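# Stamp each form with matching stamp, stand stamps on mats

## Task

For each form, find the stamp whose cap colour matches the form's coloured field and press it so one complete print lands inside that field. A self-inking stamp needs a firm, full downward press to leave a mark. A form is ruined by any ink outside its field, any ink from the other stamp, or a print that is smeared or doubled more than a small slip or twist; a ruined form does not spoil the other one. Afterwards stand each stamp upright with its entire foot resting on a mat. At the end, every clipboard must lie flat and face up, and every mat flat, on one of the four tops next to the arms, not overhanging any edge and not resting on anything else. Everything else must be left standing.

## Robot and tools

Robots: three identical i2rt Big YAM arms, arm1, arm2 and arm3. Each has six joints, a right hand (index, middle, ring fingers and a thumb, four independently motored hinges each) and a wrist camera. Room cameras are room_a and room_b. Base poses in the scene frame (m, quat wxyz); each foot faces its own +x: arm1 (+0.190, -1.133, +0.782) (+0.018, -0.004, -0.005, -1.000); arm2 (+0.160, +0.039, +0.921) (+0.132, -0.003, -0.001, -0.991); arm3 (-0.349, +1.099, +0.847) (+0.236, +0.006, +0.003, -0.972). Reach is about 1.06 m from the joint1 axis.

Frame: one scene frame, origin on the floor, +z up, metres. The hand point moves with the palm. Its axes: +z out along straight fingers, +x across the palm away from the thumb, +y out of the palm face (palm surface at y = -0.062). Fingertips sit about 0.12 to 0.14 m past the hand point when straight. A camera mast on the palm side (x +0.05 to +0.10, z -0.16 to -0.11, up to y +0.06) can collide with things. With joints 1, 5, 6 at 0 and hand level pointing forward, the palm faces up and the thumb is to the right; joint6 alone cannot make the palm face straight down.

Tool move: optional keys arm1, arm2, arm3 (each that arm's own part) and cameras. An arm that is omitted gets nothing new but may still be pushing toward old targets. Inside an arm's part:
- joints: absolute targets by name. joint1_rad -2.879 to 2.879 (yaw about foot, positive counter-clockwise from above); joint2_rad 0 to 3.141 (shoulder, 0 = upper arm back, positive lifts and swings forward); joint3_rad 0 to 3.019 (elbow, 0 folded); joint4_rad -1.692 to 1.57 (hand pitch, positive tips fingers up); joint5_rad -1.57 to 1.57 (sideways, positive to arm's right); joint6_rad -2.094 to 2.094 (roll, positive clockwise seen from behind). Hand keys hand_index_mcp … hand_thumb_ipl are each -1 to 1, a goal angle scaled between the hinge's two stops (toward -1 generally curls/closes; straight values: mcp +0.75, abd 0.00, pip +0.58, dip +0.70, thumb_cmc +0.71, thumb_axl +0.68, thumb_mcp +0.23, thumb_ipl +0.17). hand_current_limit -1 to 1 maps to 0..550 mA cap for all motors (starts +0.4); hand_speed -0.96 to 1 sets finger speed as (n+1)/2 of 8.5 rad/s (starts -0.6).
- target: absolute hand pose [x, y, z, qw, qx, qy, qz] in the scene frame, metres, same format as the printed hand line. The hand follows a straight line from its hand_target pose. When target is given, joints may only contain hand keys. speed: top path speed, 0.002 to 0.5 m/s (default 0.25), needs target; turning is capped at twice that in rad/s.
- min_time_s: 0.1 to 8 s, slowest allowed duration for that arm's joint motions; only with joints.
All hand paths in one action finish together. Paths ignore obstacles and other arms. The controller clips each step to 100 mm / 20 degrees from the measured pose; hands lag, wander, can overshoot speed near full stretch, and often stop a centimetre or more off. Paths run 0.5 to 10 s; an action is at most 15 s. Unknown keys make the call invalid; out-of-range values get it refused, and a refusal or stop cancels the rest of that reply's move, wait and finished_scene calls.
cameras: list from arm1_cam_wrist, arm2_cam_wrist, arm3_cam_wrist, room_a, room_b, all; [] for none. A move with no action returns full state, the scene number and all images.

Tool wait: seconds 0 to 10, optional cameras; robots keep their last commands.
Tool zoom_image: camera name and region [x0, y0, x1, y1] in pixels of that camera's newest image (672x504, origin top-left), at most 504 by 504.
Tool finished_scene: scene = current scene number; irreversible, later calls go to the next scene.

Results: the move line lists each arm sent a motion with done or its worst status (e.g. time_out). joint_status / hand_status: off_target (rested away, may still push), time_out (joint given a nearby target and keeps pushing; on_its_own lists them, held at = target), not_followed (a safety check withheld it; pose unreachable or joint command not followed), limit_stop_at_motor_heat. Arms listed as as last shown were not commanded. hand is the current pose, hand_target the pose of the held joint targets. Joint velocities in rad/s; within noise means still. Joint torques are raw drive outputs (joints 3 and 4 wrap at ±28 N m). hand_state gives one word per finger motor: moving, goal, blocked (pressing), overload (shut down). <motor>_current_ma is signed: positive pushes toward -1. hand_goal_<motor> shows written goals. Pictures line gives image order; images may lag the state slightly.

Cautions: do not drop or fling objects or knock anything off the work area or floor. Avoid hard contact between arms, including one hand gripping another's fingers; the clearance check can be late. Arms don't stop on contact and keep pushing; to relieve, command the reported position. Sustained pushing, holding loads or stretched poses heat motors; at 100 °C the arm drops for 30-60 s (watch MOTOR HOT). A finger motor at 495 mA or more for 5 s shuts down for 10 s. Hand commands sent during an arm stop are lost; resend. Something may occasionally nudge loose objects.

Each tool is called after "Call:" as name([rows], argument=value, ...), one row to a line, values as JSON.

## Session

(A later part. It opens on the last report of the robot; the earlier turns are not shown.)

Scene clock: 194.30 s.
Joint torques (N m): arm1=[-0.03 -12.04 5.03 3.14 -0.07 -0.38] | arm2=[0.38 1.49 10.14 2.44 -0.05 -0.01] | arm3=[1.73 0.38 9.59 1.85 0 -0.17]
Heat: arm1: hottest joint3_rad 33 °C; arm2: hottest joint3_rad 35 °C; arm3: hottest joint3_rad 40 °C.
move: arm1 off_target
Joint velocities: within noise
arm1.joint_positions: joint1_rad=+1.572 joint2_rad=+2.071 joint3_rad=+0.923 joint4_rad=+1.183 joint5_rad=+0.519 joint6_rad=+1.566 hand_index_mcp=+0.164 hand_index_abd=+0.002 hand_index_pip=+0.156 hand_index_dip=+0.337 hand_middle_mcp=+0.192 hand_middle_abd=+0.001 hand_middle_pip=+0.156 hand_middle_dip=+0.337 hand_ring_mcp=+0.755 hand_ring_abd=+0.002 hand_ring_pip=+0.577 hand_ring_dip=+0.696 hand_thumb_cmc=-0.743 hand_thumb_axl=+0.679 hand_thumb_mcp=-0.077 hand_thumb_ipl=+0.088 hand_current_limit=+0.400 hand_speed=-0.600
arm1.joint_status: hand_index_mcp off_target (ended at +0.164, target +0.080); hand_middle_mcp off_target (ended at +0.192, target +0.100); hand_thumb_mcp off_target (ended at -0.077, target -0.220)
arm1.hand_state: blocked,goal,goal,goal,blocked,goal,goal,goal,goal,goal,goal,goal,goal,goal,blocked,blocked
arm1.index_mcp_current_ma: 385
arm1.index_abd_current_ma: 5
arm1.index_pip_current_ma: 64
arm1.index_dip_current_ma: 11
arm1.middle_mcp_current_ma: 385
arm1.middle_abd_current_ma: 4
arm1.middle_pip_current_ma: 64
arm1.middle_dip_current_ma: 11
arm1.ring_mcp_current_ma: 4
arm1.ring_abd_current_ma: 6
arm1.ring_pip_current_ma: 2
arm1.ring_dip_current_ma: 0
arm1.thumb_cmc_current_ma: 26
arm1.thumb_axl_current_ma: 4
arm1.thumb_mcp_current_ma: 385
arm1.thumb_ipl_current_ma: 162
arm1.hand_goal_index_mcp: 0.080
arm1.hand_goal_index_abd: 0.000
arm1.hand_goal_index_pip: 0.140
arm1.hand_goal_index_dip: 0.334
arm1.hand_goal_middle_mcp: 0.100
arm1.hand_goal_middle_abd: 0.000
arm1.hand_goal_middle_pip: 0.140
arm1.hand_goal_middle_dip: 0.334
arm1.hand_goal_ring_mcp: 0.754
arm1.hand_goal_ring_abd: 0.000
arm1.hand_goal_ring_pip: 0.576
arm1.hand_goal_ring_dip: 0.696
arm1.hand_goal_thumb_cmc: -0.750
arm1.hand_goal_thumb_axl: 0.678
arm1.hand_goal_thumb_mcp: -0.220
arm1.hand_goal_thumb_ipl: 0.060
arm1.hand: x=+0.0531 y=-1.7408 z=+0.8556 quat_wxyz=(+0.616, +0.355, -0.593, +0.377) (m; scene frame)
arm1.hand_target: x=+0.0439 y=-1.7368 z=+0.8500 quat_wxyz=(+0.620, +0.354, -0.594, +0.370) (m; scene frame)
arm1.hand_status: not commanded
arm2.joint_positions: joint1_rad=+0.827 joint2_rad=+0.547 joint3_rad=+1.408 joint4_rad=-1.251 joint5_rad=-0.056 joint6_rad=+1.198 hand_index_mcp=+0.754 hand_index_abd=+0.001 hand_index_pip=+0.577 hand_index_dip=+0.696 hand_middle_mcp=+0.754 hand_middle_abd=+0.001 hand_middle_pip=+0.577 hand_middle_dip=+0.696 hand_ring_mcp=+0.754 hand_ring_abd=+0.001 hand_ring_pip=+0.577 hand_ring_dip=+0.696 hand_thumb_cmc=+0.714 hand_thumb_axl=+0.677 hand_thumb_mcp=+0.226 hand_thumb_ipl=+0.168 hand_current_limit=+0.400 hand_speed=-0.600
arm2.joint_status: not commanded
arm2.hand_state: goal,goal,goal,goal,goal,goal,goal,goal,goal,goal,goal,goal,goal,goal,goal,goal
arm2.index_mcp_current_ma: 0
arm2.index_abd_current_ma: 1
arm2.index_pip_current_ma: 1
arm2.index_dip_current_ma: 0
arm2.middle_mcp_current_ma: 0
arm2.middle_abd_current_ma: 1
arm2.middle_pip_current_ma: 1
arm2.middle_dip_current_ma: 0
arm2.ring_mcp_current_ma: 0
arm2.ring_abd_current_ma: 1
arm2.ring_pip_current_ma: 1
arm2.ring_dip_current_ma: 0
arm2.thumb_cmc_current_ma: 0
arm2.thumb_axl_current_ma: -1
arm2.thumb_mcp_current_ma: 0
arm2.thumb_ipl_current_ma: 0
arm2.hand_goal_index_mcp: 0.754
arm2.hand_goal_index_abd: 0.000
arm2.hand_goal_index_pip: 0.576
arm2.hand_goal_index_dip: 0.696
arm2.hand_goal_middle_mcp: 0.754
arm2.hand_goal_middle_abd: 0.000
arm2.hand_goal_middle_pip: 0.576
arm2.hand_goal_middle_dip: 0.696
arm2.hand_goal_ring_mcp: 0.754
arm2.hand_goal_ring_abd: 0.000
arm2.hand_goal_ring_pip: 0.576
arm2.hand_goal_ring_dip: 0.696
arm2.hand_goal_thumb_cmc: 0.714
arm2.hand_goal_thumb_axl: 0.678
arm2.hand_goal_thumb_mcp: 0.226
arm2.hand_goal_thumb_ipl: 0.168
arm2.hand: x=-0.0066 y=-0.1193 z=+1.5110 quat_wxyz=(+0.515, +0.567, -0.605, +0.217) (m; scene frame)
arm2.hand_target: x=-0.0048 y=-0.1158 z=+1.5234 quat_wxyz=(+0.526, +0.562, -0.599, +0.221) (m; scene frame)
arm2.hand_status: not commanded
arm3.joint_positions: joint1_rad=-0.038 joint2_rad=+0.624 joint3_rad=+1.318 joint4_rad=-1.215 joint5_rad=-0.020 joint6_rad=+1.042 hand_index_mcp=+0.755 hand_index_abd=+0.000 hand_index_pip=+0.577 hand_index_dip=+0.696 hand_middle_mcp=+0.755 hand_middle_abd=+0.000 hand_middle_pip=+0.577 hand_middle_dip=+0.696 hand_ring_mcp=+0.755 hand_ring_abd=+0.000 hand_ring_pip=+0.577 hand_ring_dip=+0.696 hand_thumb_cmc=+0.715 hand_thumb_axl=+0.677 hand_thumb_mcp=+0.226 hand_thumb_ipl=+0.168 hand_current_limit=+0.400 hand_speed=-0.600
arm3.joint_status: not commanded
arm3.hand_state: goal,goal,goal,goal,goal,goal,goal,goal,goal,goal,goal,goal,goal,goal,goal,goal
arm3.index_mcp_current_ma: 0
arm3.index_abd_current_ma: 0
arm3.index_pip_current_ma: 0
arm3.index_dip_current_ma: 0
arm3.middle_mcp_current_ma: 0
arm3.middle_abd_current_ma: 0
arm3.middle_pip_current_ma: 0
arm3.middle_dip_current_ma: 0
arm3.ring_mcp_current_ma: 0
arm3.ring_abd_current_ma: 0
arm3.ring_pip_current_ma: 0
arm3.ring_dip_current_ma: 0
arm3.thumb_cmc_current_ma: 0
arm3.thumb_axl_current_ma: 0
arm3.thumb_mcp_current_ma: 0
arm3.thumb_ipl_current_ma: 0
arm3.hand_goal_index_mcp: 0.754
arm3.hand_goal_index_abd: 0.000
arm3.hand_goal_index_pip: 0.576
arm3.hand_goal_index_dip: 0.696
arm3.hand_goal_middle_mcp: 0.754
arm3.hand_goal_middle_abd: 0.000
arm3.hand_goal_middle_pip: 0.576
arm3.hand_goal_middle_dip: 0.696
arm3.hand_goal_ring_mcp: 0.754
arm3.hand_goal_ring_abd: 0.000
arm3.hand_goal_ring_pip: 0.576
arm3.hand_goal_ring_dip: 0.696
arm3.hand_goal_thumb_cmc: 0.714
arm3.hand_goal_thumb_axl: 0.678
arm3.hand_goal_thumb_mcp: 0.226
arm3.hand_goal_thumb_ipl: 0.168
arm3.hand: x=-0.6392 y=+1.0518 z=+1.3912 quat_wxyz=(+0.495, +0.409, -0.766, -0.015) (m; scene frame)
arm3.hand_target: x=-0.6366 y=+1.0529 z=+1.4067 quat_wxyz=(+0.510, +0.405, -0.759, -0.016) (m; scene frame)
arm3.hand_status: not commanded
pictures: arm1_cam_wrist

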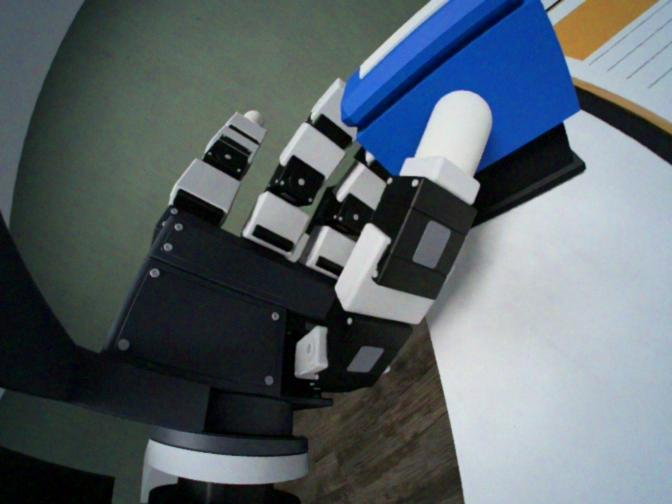

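Call:
move(arm1={"joints": {"hand_index_mcp": 0.04, "hand_middle_mcp": 0.06, "hand_thumb_mcp": -0.27}}, cameras=[])

Call:
move(arm1={"target": [0.0460, -1.737, 0.880, 0.6205, 0.3540, -0.5941, 0.3698], "speed": 0.04}, cameras=["arm1_cam_wrist"])

Scene clock: 200.03 s.
Joint torques (N m): arm1=[-0.09 -12.16 5.03 3.14 -0.08 -0.38] | arm2=[0.38 1.49 10.15 2.44 -0.05 -0.01] | arm3=[1.61 0.38 9.59 1.84 0 -0.16]
Heat: arm1: hottest joint3_rad 32 °C; arm2: hottest joint3_rad 35 °C; arm3: hottest joint3_rad 40 °C.
move: arm1 off_target
Joint velocities: within noise
arm1.joint_positions: joint1_rad=+1.572 joint2_rad=+2.071 joint3_rad=+0.923 joint4_rad=+1.183 joint5_rad=+0.519 joint6_rad=+1.566 hand_index_mcp=+0.164 hand_index_abd=+0.002 hand_index_pip=+0.156 hand_index_dip=+0.337 hand_middle_mcp=+0.192 hand_middle_abd=+0.001 hand_middle_pip=+0.156 hand_middle_dip=+0.337 hand_ring_mcp=+0.755 hand_ring_abd=+0.002 hand_ring_pip=+0.577 hand_ring_dip=+0.696 hand_thumb_cmc=-0.743 hand_thumb_axl=+0.679 hand_thumb_mcp=-0.077 hand_thumb_ipl=+0.088 hand_current_limit=+0.400 hand_speed=-0.600
arm1.joint_status: hand_index_mcp off_target (ended at +0.164, target +0.040); hand_middle_mcp off_target (ended at +0.192, target +0.060); hand_thumb_mcp off_target (ended at -0.077, target -0.270)
arm1.hand_state: blocked,goal,goal,goal,blocked,goal,goal,goal,goal,goal,goal,goal,goal,goal,blocked,blocked
arm1.index_mcp_current_ma: 385
arm1.index_abd_current_ma: 5
arm1.index_pip_current_ma: 64
arm1.index_dip_current_ma: 11
arm1.middle_mcp_current_ma: 385
arm1.middle_abd_current_ma: 4
arm1.middle_pip_current_ma: 64
arm1.middle_dip_current_ma: 11
arm1.ring_mcp_current_ma: 4
arm1.ring_abd_current_ma: 6
arm1.ring_pip_current_ma: 2
arm1.ring_dip_current_ma: 0
arm1.thumb_cmc_current_ma: 26
arm1.thumb_axl_current_ma: 4
arm1.thumb_mcp_current_ma: 385
arm1.thumb_ipl_current_ma: 162
arm1.hand_goal_index_mcp: 0.040
arm1.hand_goal_index_abd: 0.000
arm1.hand_goal_index_pip: 0.140
arm1.hand_goal_index_dip: 0.334
arm1.hand_goal_middle_mcp: 0.060
arm1.hand_goal_middle_abd: 0.000
arm1.hand_goal_middle_pip: 0.140
arm1.hand_goal_middle_dip: 0.334
arm1.hand_goal_ring_mcp: 0.754
arm1.hand_goal_ring_abd: 0.000
arm1.hand_goal_ring_pip: 0.576
arm1.hand_goal_ring_dip: 0.696
arm1.hand_goal_thumb_cmc: -0.750
arm1.hand_goal_thumb_axl: 0.678
arm1.hand_goal_thumb_mcp: -0.270
arm1.hand_goal_thumb_ipl: 0.060
arm1.hand: x=+0.0531 y=-1.7408 z=+0.8556 quat_wxyz=(+0.616, +0.355, -0.593, +0.377) (m; scene frame)
arm1.hand_target: x=+0.0439 y=-1.7368 z=+0.8500 quat_wxyz=(+0.620, +0.354, -0.594, +0.370) (m; scene frame)
arm1.hand_status: not commanded
arm2, arm3: as last shown
pictures: none
No camera images: "cameras" was empty.

Scene clock: 201.37 s.
Joint torques (N m): arm1=[0.21 -15.38 5.48 2.32 0.09 -0.39] | arm2=[0.38 1.55 10.14 2.44 -0.04 -0.01] | arm3=[1.67 0.44 9.61 1.85 0.01 -0.16]
Heat: arm1: hottest joint3_rad 32 °C; arm2: hottest joint3_rad 35 °C; arm3: hottest joint3_rad 40 °C.
move: arm1 off_target
Joint velocities: within noise
arm1.joint_positions: joint1_rad=+1.572 joint2_rad=+2.040 joint3_rad=+0.912 joint4_rad=+1.132 joint5_rad=+0.519 joint6_rad=+1.565 hand_index_mcp=+0.157 hand_index_abd=+0.006 hand_index_pip=+0.159 hand_index_dip=+0.337 hand_middle_mcp=+0.181 hand_middle_abd=+0.007 hand_middle_pip=+0.159 hand_middle_dip=+0.338 hand_ring_mcp=+0.755 hand_ring_abd=+0.002 hand_ring_pip=+0.577 hand_ring_dip=+0.696 hand_thumb_cmc=-0.728 hand_thumb_axl=+0.685 hand_thumb_mcp=-0.077 hand_thumb_ipl=+0.092 hand_current_limit=+0.400 hand_speed=-0.600
arm1.joint_status: not commanded
arm1.hand_state: blocked,goal,goal,goal,blocked,goal,goal,goal,goal,goal,goal,goal,blocked,goal,blocked,blocked
arm1.index_mcp_current_ma: 385
arm1.index_abd_current_ma: 19
arm1.index_pip_current_ma: 75
arm1.index_dip_current_ma: 11
arm1.middle_mcp_current_ma: 385
arm1.middle_abd_current_ma: 22
arm1.middle_pip_current_ma: 77
arm1.middle_dip_current_ma: 15
arm1.ring_mcp_current_ma: 4
arm1.ring_abd_current_ma: 6
arm1.ring_pip_current_ma: 2
arm1.ring_dip_current_ma: 0
arm1.thumb_cmc_current_ma: 90
arm1.thumb_axl_current_ma: 30
arm1.thumb_mcp_current_ma: 385
arm1.thumb_ipl_current_ma: 185
arm1.hand_goal_index_mcp: 0.040
arm1.hand_goal_index_abd: 0.000
arm1.hand_goal_index_pip: 0.140
arm1.hand_goal_index_dip: 0.334
arm1.hand_goal_middle_mcp: 0.060
arm1.hand_goal_middle_abd: 0.000
arm1.hand_goal_middle_pip: 0.140
arm1.hand_goal_middle_dip: 0.334
arm1.hand_goal_ring_mcp: 0.754
arm1.hand_goal_ring_abd: 0.000
arm1.hand_goal_ring_pip: 0.576
arm1.hand_goal_ring_dip: 0.696
arm1.hand_goal_thumb_cmc: -0.750
arm1.hand_goal_thumb_axl: 0.678
arm1.hand_goal_thumb_mcp: -0.270
arm1.hand_goal_thumb_ipl: 0.060
arm1.hand: x=+0.0531 y=-1.7377 z=+0.8605 quat_wxyz=(+0.611, +0.365, -0.599, +0.368) (m; scene frame)
arm1.hand_target: x=+0.0461 y=-1.7370 z=+0.8799 quat_wxyz=(+0.621, +0.354, -0.594, +0.370) (m; scene frame)
arm1.hand_status: off_target (0.021 m and 1.7 deg from the pose sent, 0.026 m and 1.0 deg at the start)
arm2, arm3: as last shown
pictures: arm1_cam_wrist

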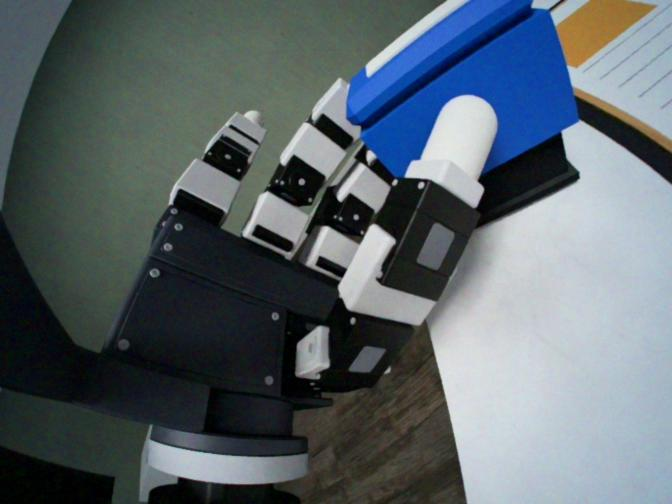

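Call:
move(arm1={"target": [0.0480, -1.740, 0.920, 0.6205, 0.3540, -0.5941, 0.3698], "speed": 0.05}, cameras=["arm1_cam_wrist"])

Scene clock: 205.63 s.
Joint torques (N m): arm1=[0.44 -14.92 6.94 2.36 0.1 -0.39] | arm2=[0.38 1.49 10.14 2.44 -0.05 -0.01] | arm3=[1.61 0.38 9.62 1.85 0 -0.17]
Heat: arm1: hottest joint3_rad 32 °C; arm2: hottest joint3_rad 35 °C; arm3: hottest joint3_rad 40 °C.
move: arm1 off_target
Joint velocities: within noise
arm1.joint_positions: joint1_rad=+1.572 joint2_rad=+1.942 joint3_rad=+0.912 joint4_rad=+1.027 joint5_rad=+0.522 joint6_rad=+1.565 hand_index_mcp=+0.157 hand_index_abd=+0.006 hand_index_pip=+0.159 hand_index_dip=+0.337 hand_middle_mcp=+0.181 hand_middle_abd=+0.007 hand_middle_pip=+0.159 hand_middle_dip=+0.338 hand_ring_mcp=+0.755 hand_ring_abd=+0.002 hand_ring_pip=+0.577 hand_ring_dip=+0.696 hand_thumb_cmc=-0.728 hand_thumb_axl=+0.685 hand_thumb_mcp=-0.077 hand_thumb_ipl=+0.092 hand_current_limit=+0.400 hand_speed=-0.600
arm1.joint_status: not commanded
arm1.hand_state: blocked,goal,goal,goal,blocked,goal,goal,goal,goal,goal,goal,goal,blocked,goal,blocked,blocked
arm1.index_mcp_current_ma: 385
arm1.index_abd_current_ma: 19
arm1.index_pip_current_ma: 75
arm1.index_dip_current_ma: 11
arm1.middle_mcp_current_ma: 385
arm1.middle_abd_current_ma: 22
arm1.middle_pip_current_ma: 77
arm1.middle_dip_current_ma: 15
arm1.ring_mcp_current_ma: 4
arm1.ring_abd_current_ma: 6
arm1.ring_pip_current_ma: 2
arm1.ring_dip_current_ma: 0
arm1.thumb_cmc_current_ma: 91
arm1.thumb_axl_current_ma: 30
arm1.thumb_mcp_current_ma: 385
arm1.thumb_ipl_current_ma: 185
arm1.hand_goal_index_mcp: 0.040
arm1.hand_goal_index_abd: 0.000
arm1.hand_goal_index_pip: 0.140
arm1.hand_goal_index_dip: 0.334
arm1.hand_goal_middle_mcp: 0.060
arm1.hand_goal_middle_abd: 0.000
arm1.hand_goal_middle_pip: 0.140
arm1.hand_goal_middle_dip: 0.334
arm1.hand_goal_ring_mcp: 0.754
arm1.hand_goal_ring_abd: 0.000
arm1.hand_goal_ring_pip: 0.576
arm1.hand_goal_ring_dip: 0.696
arm1.hand_goal_thumb_cmc: -0.750
arm1.hand_goal_thumb_axl: 0.678
arm1.hand_goal_thumb_mcp: -0.270
arm1.hand_goal_thumb_ipl: 0.060
arm1.hand: x=+0.0531 y=-1.7385 z=+0.8982 quat_wxyz=(+0.610, +0.366, -0.600, +0.365) (m; scene frame)
arm1.hand_target: x=+0.0481 y=-1.7398 z=+0.9198 quat_wxyz=(+0.621, +0.354, -0.594, +0.370) (m; scene frame)
arm1.hand_status: off_target (0.022 m and 2.0 deg from the pose sent, 0.060 m and 1.7 deg at the start)
arm2, arm3: as last shown
pictures: arm1_cam_wrist

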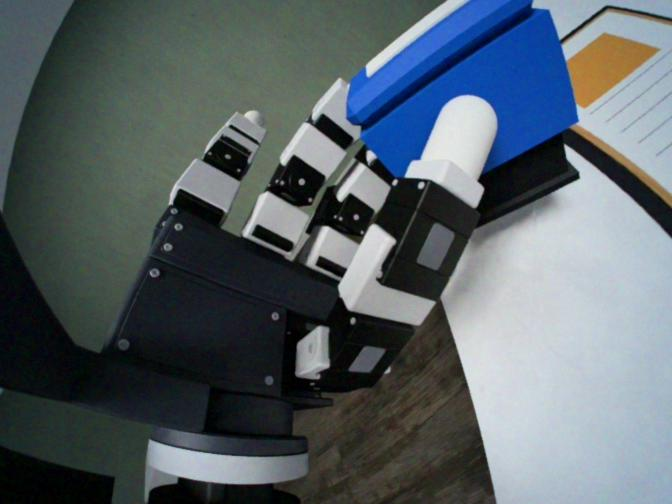

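Call:
move(arm1={"target": [0.0480, -1.70, 1.15, 0.6205, 0.3540, -0.5941, 0.3698], "speed": 0.2}, cameras=[])

Call:
move(arm1={"joints": {"joint1_rad": -1.25}, "min_time_s": 6}, cameras=["arm1_cam_wrist", "room_a"])

Scene clock: 228.20 s.
Joint torques (N m): arm1=[0.38 -9.88 14.64 2.39 0.1 -0.39] | arm2=[0.38 1.49 10.14 2.43 -0.05 -0.01] | arm3=[1.55 0.32 9.58 1.85 0 -0.17]
Heat: arm1: hottest joint3_rad 32 °C; arm2: hottest joint3_rad 35 °C; arm3: hottest joint3_rad 40 °C.
move: arm1 off_target
Joint velocities: within noise
arm1.joint_positions: joint1_rad=+1.572 joint2_rad=+1.416 joint3_rad=+0.971 joint4_rad=+0.412 joint5_rad=+0.522 joint6_rad=+1.565 hand_index_mcp=+0.157 hand_index_abd=+0.006 hand_index_pip=+0.159 hand_index_dip=+0.337 hand_middle_mcp=+0.180 hand_middle_abd=+0.007 hand_middle_pip=+0.159 hand_middle_dip=+0.338 hand_ring_mcp=+0.755 hand_ring_abd=+0.002 hand_ring_pip=+0.577 hand_ring_dip=+0.696 hand_thumb_cmc=-0.727 hand_thumb_axl=+0.685 hand_thumb_mcp=-0.077 hand_thumb_ipl=+0.092 hand_current_limit=+0.400 hand_speed=-0.600
arm1.joint_status: not commanded
arm1.hand_state: blocked,goal,goal,goal,blocked,goal,goal,goal,goal,goal,goal,goal,blocked,goal,blocked,blocked
arm1.index_mcp_current_ma: 385
arm1.index_abd_current_ma: 19
arm1.index_pip_current_ma: 75
arm1.index_dip_current_ma: 12
arm1.middle_mcp_current_ma: 385
arm1.middle_abd_current_ma: 22
arm1.middle_pip_current_ma: 77
arm1.middle_dip_current_ma: 15
arm1.ring_mcp_current_ma: 4
arm1.ring_abd_current_ma: 6
arm1.ring_pip_current_ma: 2
arm1.ring_dip_current_ma: 0
arm1.thumb_cmc_current_ma: 95
arm1.thumb_axl_current_ma: 31
arm1.thumb_mcp_current_ma: 385
arm1.thumb_ipl_current_ma: 185
arm1.hand_goal_index_mcp: 0.040
arm1.hand_goal_index_abd: 0.000
arm1.hand_goal_index_pip: 0.140
arm1.hand_goal_index_dip: 0.334
arm1.hand_goal_middle_mcp: 0.060
arm1.hand_goal_middle_abd: 0.000
arm1.hand_goal_middle_pip: 0.140
arm1.hand_goal_middle_dip: 0.334
arm1.hand_goal_ring_mcp: 0.754
arm1.hand_goal_ring_abd: 0.000
arm1.hand_goal_ring_pip: 0.576
arm1.hand_goal_ring_dip: 0.696
arm1.hand_goal_thumb_cmc: -0.750
arm1.hand_goal_thumb_axl: 0.678
arm1.hand_goal_thumb_mcp: -0.270
arm1.hand_goal_thumb_ipl: 0.060
arm1.hand: x=+0.0531 y=-1.6915 z=+1.1117 quat_wxyz=(+0.605, +0.375, -0.606, +0.355) (m; scene frame)
arm1.hand_target: x=+0.0485 y=-1.6976 z=+1.1496 quat_wxyz=(+0.621, +0.354, -0.594, +0.370) (m; scene frame)
arm1.hand_status: off_target (0.040 m and 3.7 deg from the pose sent, 0.255 m and 2.0 deg at the start)
arm2, arm3: as last shown
pictures: none
No camera images: "cameras" was empty.

Scene clock: 234.73 s.
Joint torques (N m): arm1=[0.79 -9.99 14.54 2.37 0 -0.39] | arm2=[0.38 1.55 10.14 2.44 -0.05 -0.01] | arm3=[1.55 0.38 9.62 1.85 0 -0.17]
Heat: arm1: hottest joint3_rad 33 °C; arm2: hottest joint3_rad 35 °C; arm3: hottest joint3_rad 40 °C.
move: arm1 done
Joint velocities: within noise
arm1.joint_positions: joint1_rad=-1.245 joint2_rad=+1.416 joint3_rad=+0.971 joint4_rad=+0.411 joint5_rad=+0.525 joint6_rad=+1.565 hand_index_mcp=+0.157 hand_index_abd=+0.006 hand_index_pip=+0.159 hand_index_dip=+0.338 hand_middle_mcp=+0.180 hand_middle_abd=+0.007 hand_middle_pip=+0.159 hand_middle_dip=+0.338 hand_ring_mcp=+0.755 hand_ring_abd=+0.002 hand_ring_pip=+0.577 hand_ring_dip=+0.696 hand_thumb_cmc=-0.727 hand_thumb_axl=+0.685 hand_thumb_mcp=-0.077 hand_thumb_ipl=+0.092 hand_current_limit=+0.400 hand_speed=-0.600
arm1.joint_status: all done
arm1.hand_state: blocked,goal,goal,goal,blocked,goal,goal,goal,goal,goal,goal,goal,blocked,goal,blocked,blocked
arm1.index_mcp_current_ma: 385
arm1.index_abd_current_ma: 19
arm1.index_pip_current_ma: 75
arm1.index_dip_current_ma: 13
arm1.middle_mcp_current_ma: 385
arm1.middle_abd_current_ma: 22
arm1.middle_pip_current_ma: 79
arm1.middle_dip_current_ma: 15
arm1.ring_mcp_current_ma: 4
arm1.ring_abd_current_ma: 6
arm1.ring_pip_current_ma: 2
arm1.ring_dip_current_ma: 0
arm1.thumb_cmc_current_ma: 95
arm1.thumb_axl_current_ma: 31
arm1.thumb_mcp_current_ma: 385
arm1.thumb_ipl_current_ma: 185
arm1.hand_goal_index_mcp: 0.040
arm1.hand_goal_index_abd: 0.000
arm1.hand_goal_index_pip: 0.140
arm1.hand_goal_index_dip: 0.334
arm1.hand_goal_middle_mcp: 0.060
arm1.hand_goal_middle_abd: 0.000
arm1.hand_goal_middle_pip: 0.140
arm1.hand_goal_middle_dip: 0.334
arm1.hand_goal_ring_mcp: 0.754
arm1.hand_goal_ring_abd: 0.000
arm1.hand_goal_ring_pip: 0.576
arm1.hand_goal_ring_dip: 0.696
arm1.hand_goal_thumb_cmc: -0.750
arm1.hand_goal_thumb_axl: 0.678
arm1.hand_goal_thumb_mcp: -0.270
arm1.hand_goal_thumb_ipl: 0.060
arm1.hand: x=+0.1466 y=-0.5520 z=+1.0990 quat_wxyz=(+0.444, -0.546, -0.471, -0.532) (m; scene frame)
arm1.hand_target: x=+0.1470 y=-0.5439 z=+1.1366 quat_wxyz=(+0.463, -0.537, -0.450, -0.544) (m; scene frame)
arm1.hand_status: not commanded
arm2, arm3: as last shown
pictures: arm1_cam_wrist, room_a

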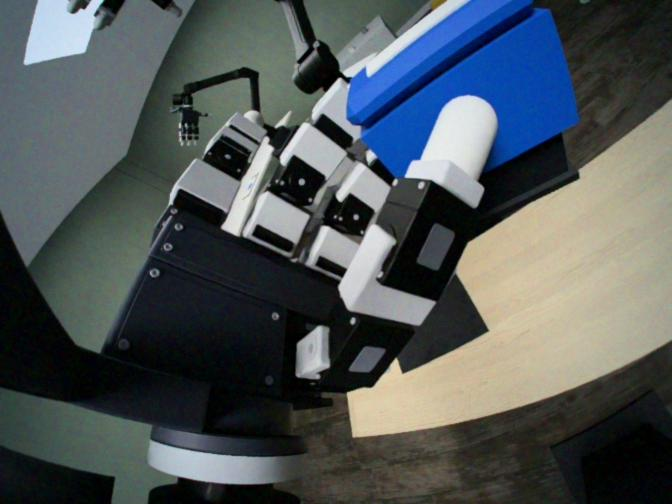

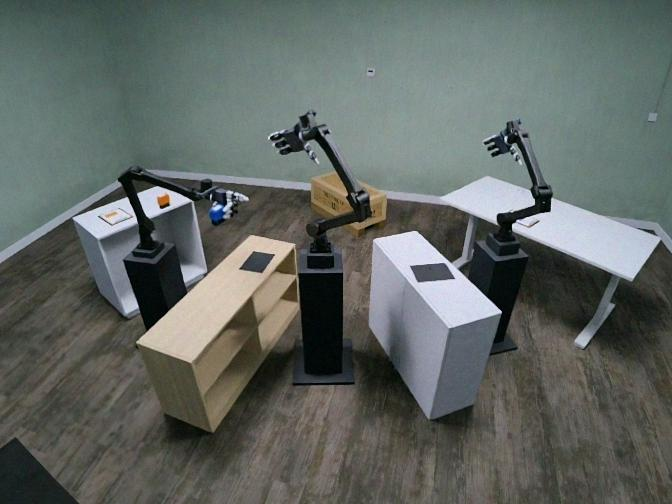

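Call:
move(arm1={"target": [0.1835, -0.530, 0.95, 0.2786, -0.6339, -0.2626, -0.6727], "speed": 0.2}, cameras=[])

Call:
move(arm1={"target": [0.1835, -0.530, 0.79, 0.2786, -0.6339, -0.2626, -0.6727], "speed": 0.12}, cameras=["arm1_cam_wrist", "room_a"])

Scene clock: 267.80 s.
Joint torques (N m): arm1=[0.09 -13.45 10.63 2.48 -0.07 -0.64] | arm2=[0.38 1.49 10.14 2.44 -0.05 -0.01] | arm3=[1.61 0.44 9.58 1.85 0 -0.16]
Heat: arm1: hottest joint3_rad 38 °C; arm2: hottest joint3_rad 35 °C; arm3: hottest joint3_rad 41 °C.
move: arm1 off_target
Joint velocities: within noise
arm1.joint_positions: joint1_rad=-1.248 joint2_rad=+1.974 joint3_rad=+1.118 joint4_rad=+0.963 joint5_rad=+1.122 joint6_rad=+1.459 hand_index_mcp=+0.157 hand_index_abd=+0.006 hand_index_pip=+0.159 hand_index_dip=+0.338 hand_middle_mcp=+0.180 hand_middle_abd=+0.007 hand_middle_pip=+0.159 hand_middle_dip=+0.338 hand_ring_mcp=+0.755 hand_ring_abd=+0.002 hand_ring_pip=+0.577 hand_ring_dip=+0.696 hand_thumb_cmc=-0.727 hand_thumb_axl=+0.685 hand_thumb_mcp=-0.077 hand_thumb_ipl=+0.092 hand_current_limit=+0.400 hand_speed=-0.600
arm1.joint_status: not commanded
arm1.hand_state: blocked,goal,goal,goal,blocked,goal,goal,goal,goal,goal,goal,goal,blocked,goal,blocked,blocked
arm1.index_mcp_current_ma: 385
arm1.index_abd_current_ma: 19
arm1.index_pip_current_ma: 75
arm1.index_dip_current_ma: 13
arm1.middle_mcp_current_ma: 385
arm1.middle_abd_current_ma: 22
arm1.middle_pip_current_ma: 79
arm1.middle_dip_current_ma: 15
arm1.ring_mcp_current_ma: 4
arm1.ring_abd_current_ma: 6
arm1.ring_pip_current_ma: 2
arm1.ring_dip_current_ma: 0
arm1.thumb_cmc_current_ma: 95
arm1.thumb_axl_current_ma: 31
arm1.thumb_mcp_current_ma: 385
arm1.thumb_ipl_current_ma: 185
arm1.hand_goal_index_mcp: 0.040
arm1.hand_goal_index_abd: 0.000
arm1.hand_goal_index_pip: 0.140
arm1.hand_goal_index_dip: 0.334
arm1.hand_goal_middle_mcp: 0.060
arm1.hand_goal_middle_abd: 0.000
arm1.hand_goal_middle_pip: 0.140
arm1.hand_goal_middle_dip: 0.334
arm1.hand_goal_ring_mcp: 0.754
arm1.hand_goal_ring_abd: 0.000
arm1.hand_goal_ring_pip: 0.576
arm1.hand_goal_ring_dip: 0.696
arm1.hand_goal_thumb_cmc: -0.750
arm1.hand_goal_thumb_axl: 0.678
arm1.hand_goal_thumb_mcp: -0.270
arm1.hand_goal_thumb_ipl: 0.060
arm1.hand: x=+0.1786 y=-0.5428 z=+0.9342 quat_wxyz=(+0.276, -0.637, -0.278, -0.664) (m; scene frame)
arm1.hand_target: x=+0.1838 y=-0.5310 z=+0.9502 quat_wxyz=(+0.278, -0.634, -0.263, -0.672) (m; scene frame)
arm1.hand_status: off_target (0.021 m and 2.1 deg from the pose sent, 0.155 m and 36.1 deg at the start)
arm2, arm3: as last shown
pictures: none
No camera images: "cameras" was empty.

Scene clock: 269.97 s.
Joint torques (N m): arm1=[0.09 -15.03 7.35 2.5 -0.2 -0.64] | arm2=[0.38 1.55 10.14 2.44 -0.05 -0.01] | arm3=[1.67 0.38 9.63 1.85 -0.01 -0.16]
Heat: arm1: hottest joint3_rad 38 °C; arm2: hottest joint3_rad 35 °C; arm3: hottest joint3_rad 41 °C.
move: arm1 off_target
Joint velocities: within noise
arm1.joint_positions: joint1_rad=-1.251 joint2_rad=+2.331 joint3_rad=+1.179 joint4_rad=+1.270 joint5_rad=+1.122 joint6_rad=+1.458 hand_index_mcp=+0.157 hand_index_abd=+0.006 hand_index_pip=+0.159 hand_index_dip=+0.338 hand_middle_mcp=+0.180 hand_middle_abd=+0.007 hand_middle_pip=+0.159 hand_middle_dip=+0.338 hand_ring_mcp=+0.755 hand_ring_abd=+0.002 hand_ring_pip=+0.577 hand_ring_dip=+0.696 hand_thumb_cmc=-0.727 hand_thumb_axl=+0.685 hand_thumb_mcp=-0.077 hand_thumb_ipl=+0.092 hand_current_limit=+0.400 hand_speed=-0.600
arm1.joint_status: not commanded
arm1.hand_state: blocked,goal,goal,goal,blocked,goal,goal,goal,goal,goal,goal,goal,blocked,goal,blocked,blocked
arm1.index_mcp_current_ma: 385
arm1.index_abd_current_ma: 19
arm1.index_pip_current_ma: 75
arm1.index_dip_current_ma: 13
arm1.middle_mcp_current_ma: 385
arm1.middle_abd_current_ma: 22
arm1.middle_pip_current_ma: 79
arm1.middle_dip_current_ma: 15
arm1.ring_mcp_current_ma: 4
arm1.ring_abd_current_ma: 6
arm1.ring_pip_current_ma: 2
arm1.ring_dip_current_ma: 0
arm1.thumb_cmc_current_ma: 95
arm1.thumb_axl_current_ma: 31
arm1.thumb_mcp_current_ma: 385
arm1.thumb_ipl_current_ma: 185
arm1.hand_goal_index_mcp: 0.040
arm1.hand_goal_index_abd: 0.000
arm1.hand_goal_index_pip: 0.140
arm1.hand_goal_index_dip: 0.334
arm1.hand_goal_middle_mcp: 0.060
arm1.hand_goal_middle_abd: 0.000
arm1.hand_goal_middle_pip: 0.140
arm1.hand_goal_middle_dip: 0.334
arm1.hand_goal_ring_mcp: 0.754
arm1.hand_goal_ring_abd: 0.000
arm1.hand_goal_ring_pip: 0.576
arm1.hand_goal_ring_dip: 0.696
arm1.hand_goal_thumb_cmc: -0.750
arm1.hand_goal_thumb_axl: 0.678
arm1.hand_goal_thumb_mcp: -0.270
arm1.hand_goal_thumb_ipl: 0.060
arm1.hand: x=+0.1777 y=-0.5407 z=+0.7801 quat_wxyz=(+0.278, -0.638, -0.273, -0.664) (m; scene frame)
arm1.hand_target: x=+0.1837 y=-0.5306 z=+0.7902 quat_wxyz=(+0.278, -0.634, -0.263, -0.672) (m; scene frame)
arm1.hand_status: off_target (0.016 m and 1.6 deg from the pose sent, 0.145 m and 2.1 deg at the start)
arm2, arm3: as last shown
pictures: arm1_cam_wrist, room_a

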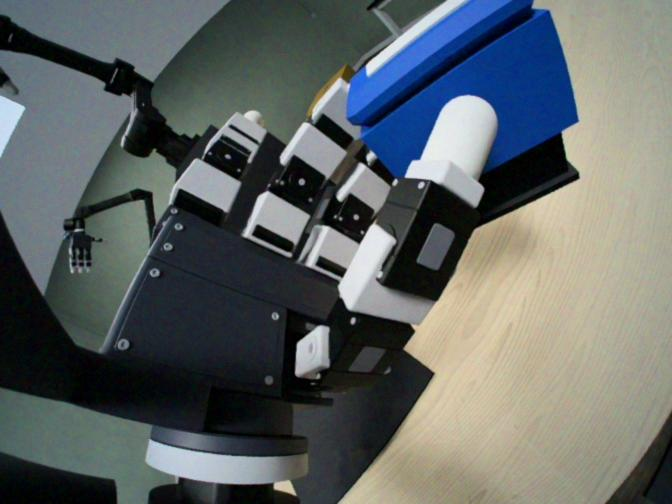

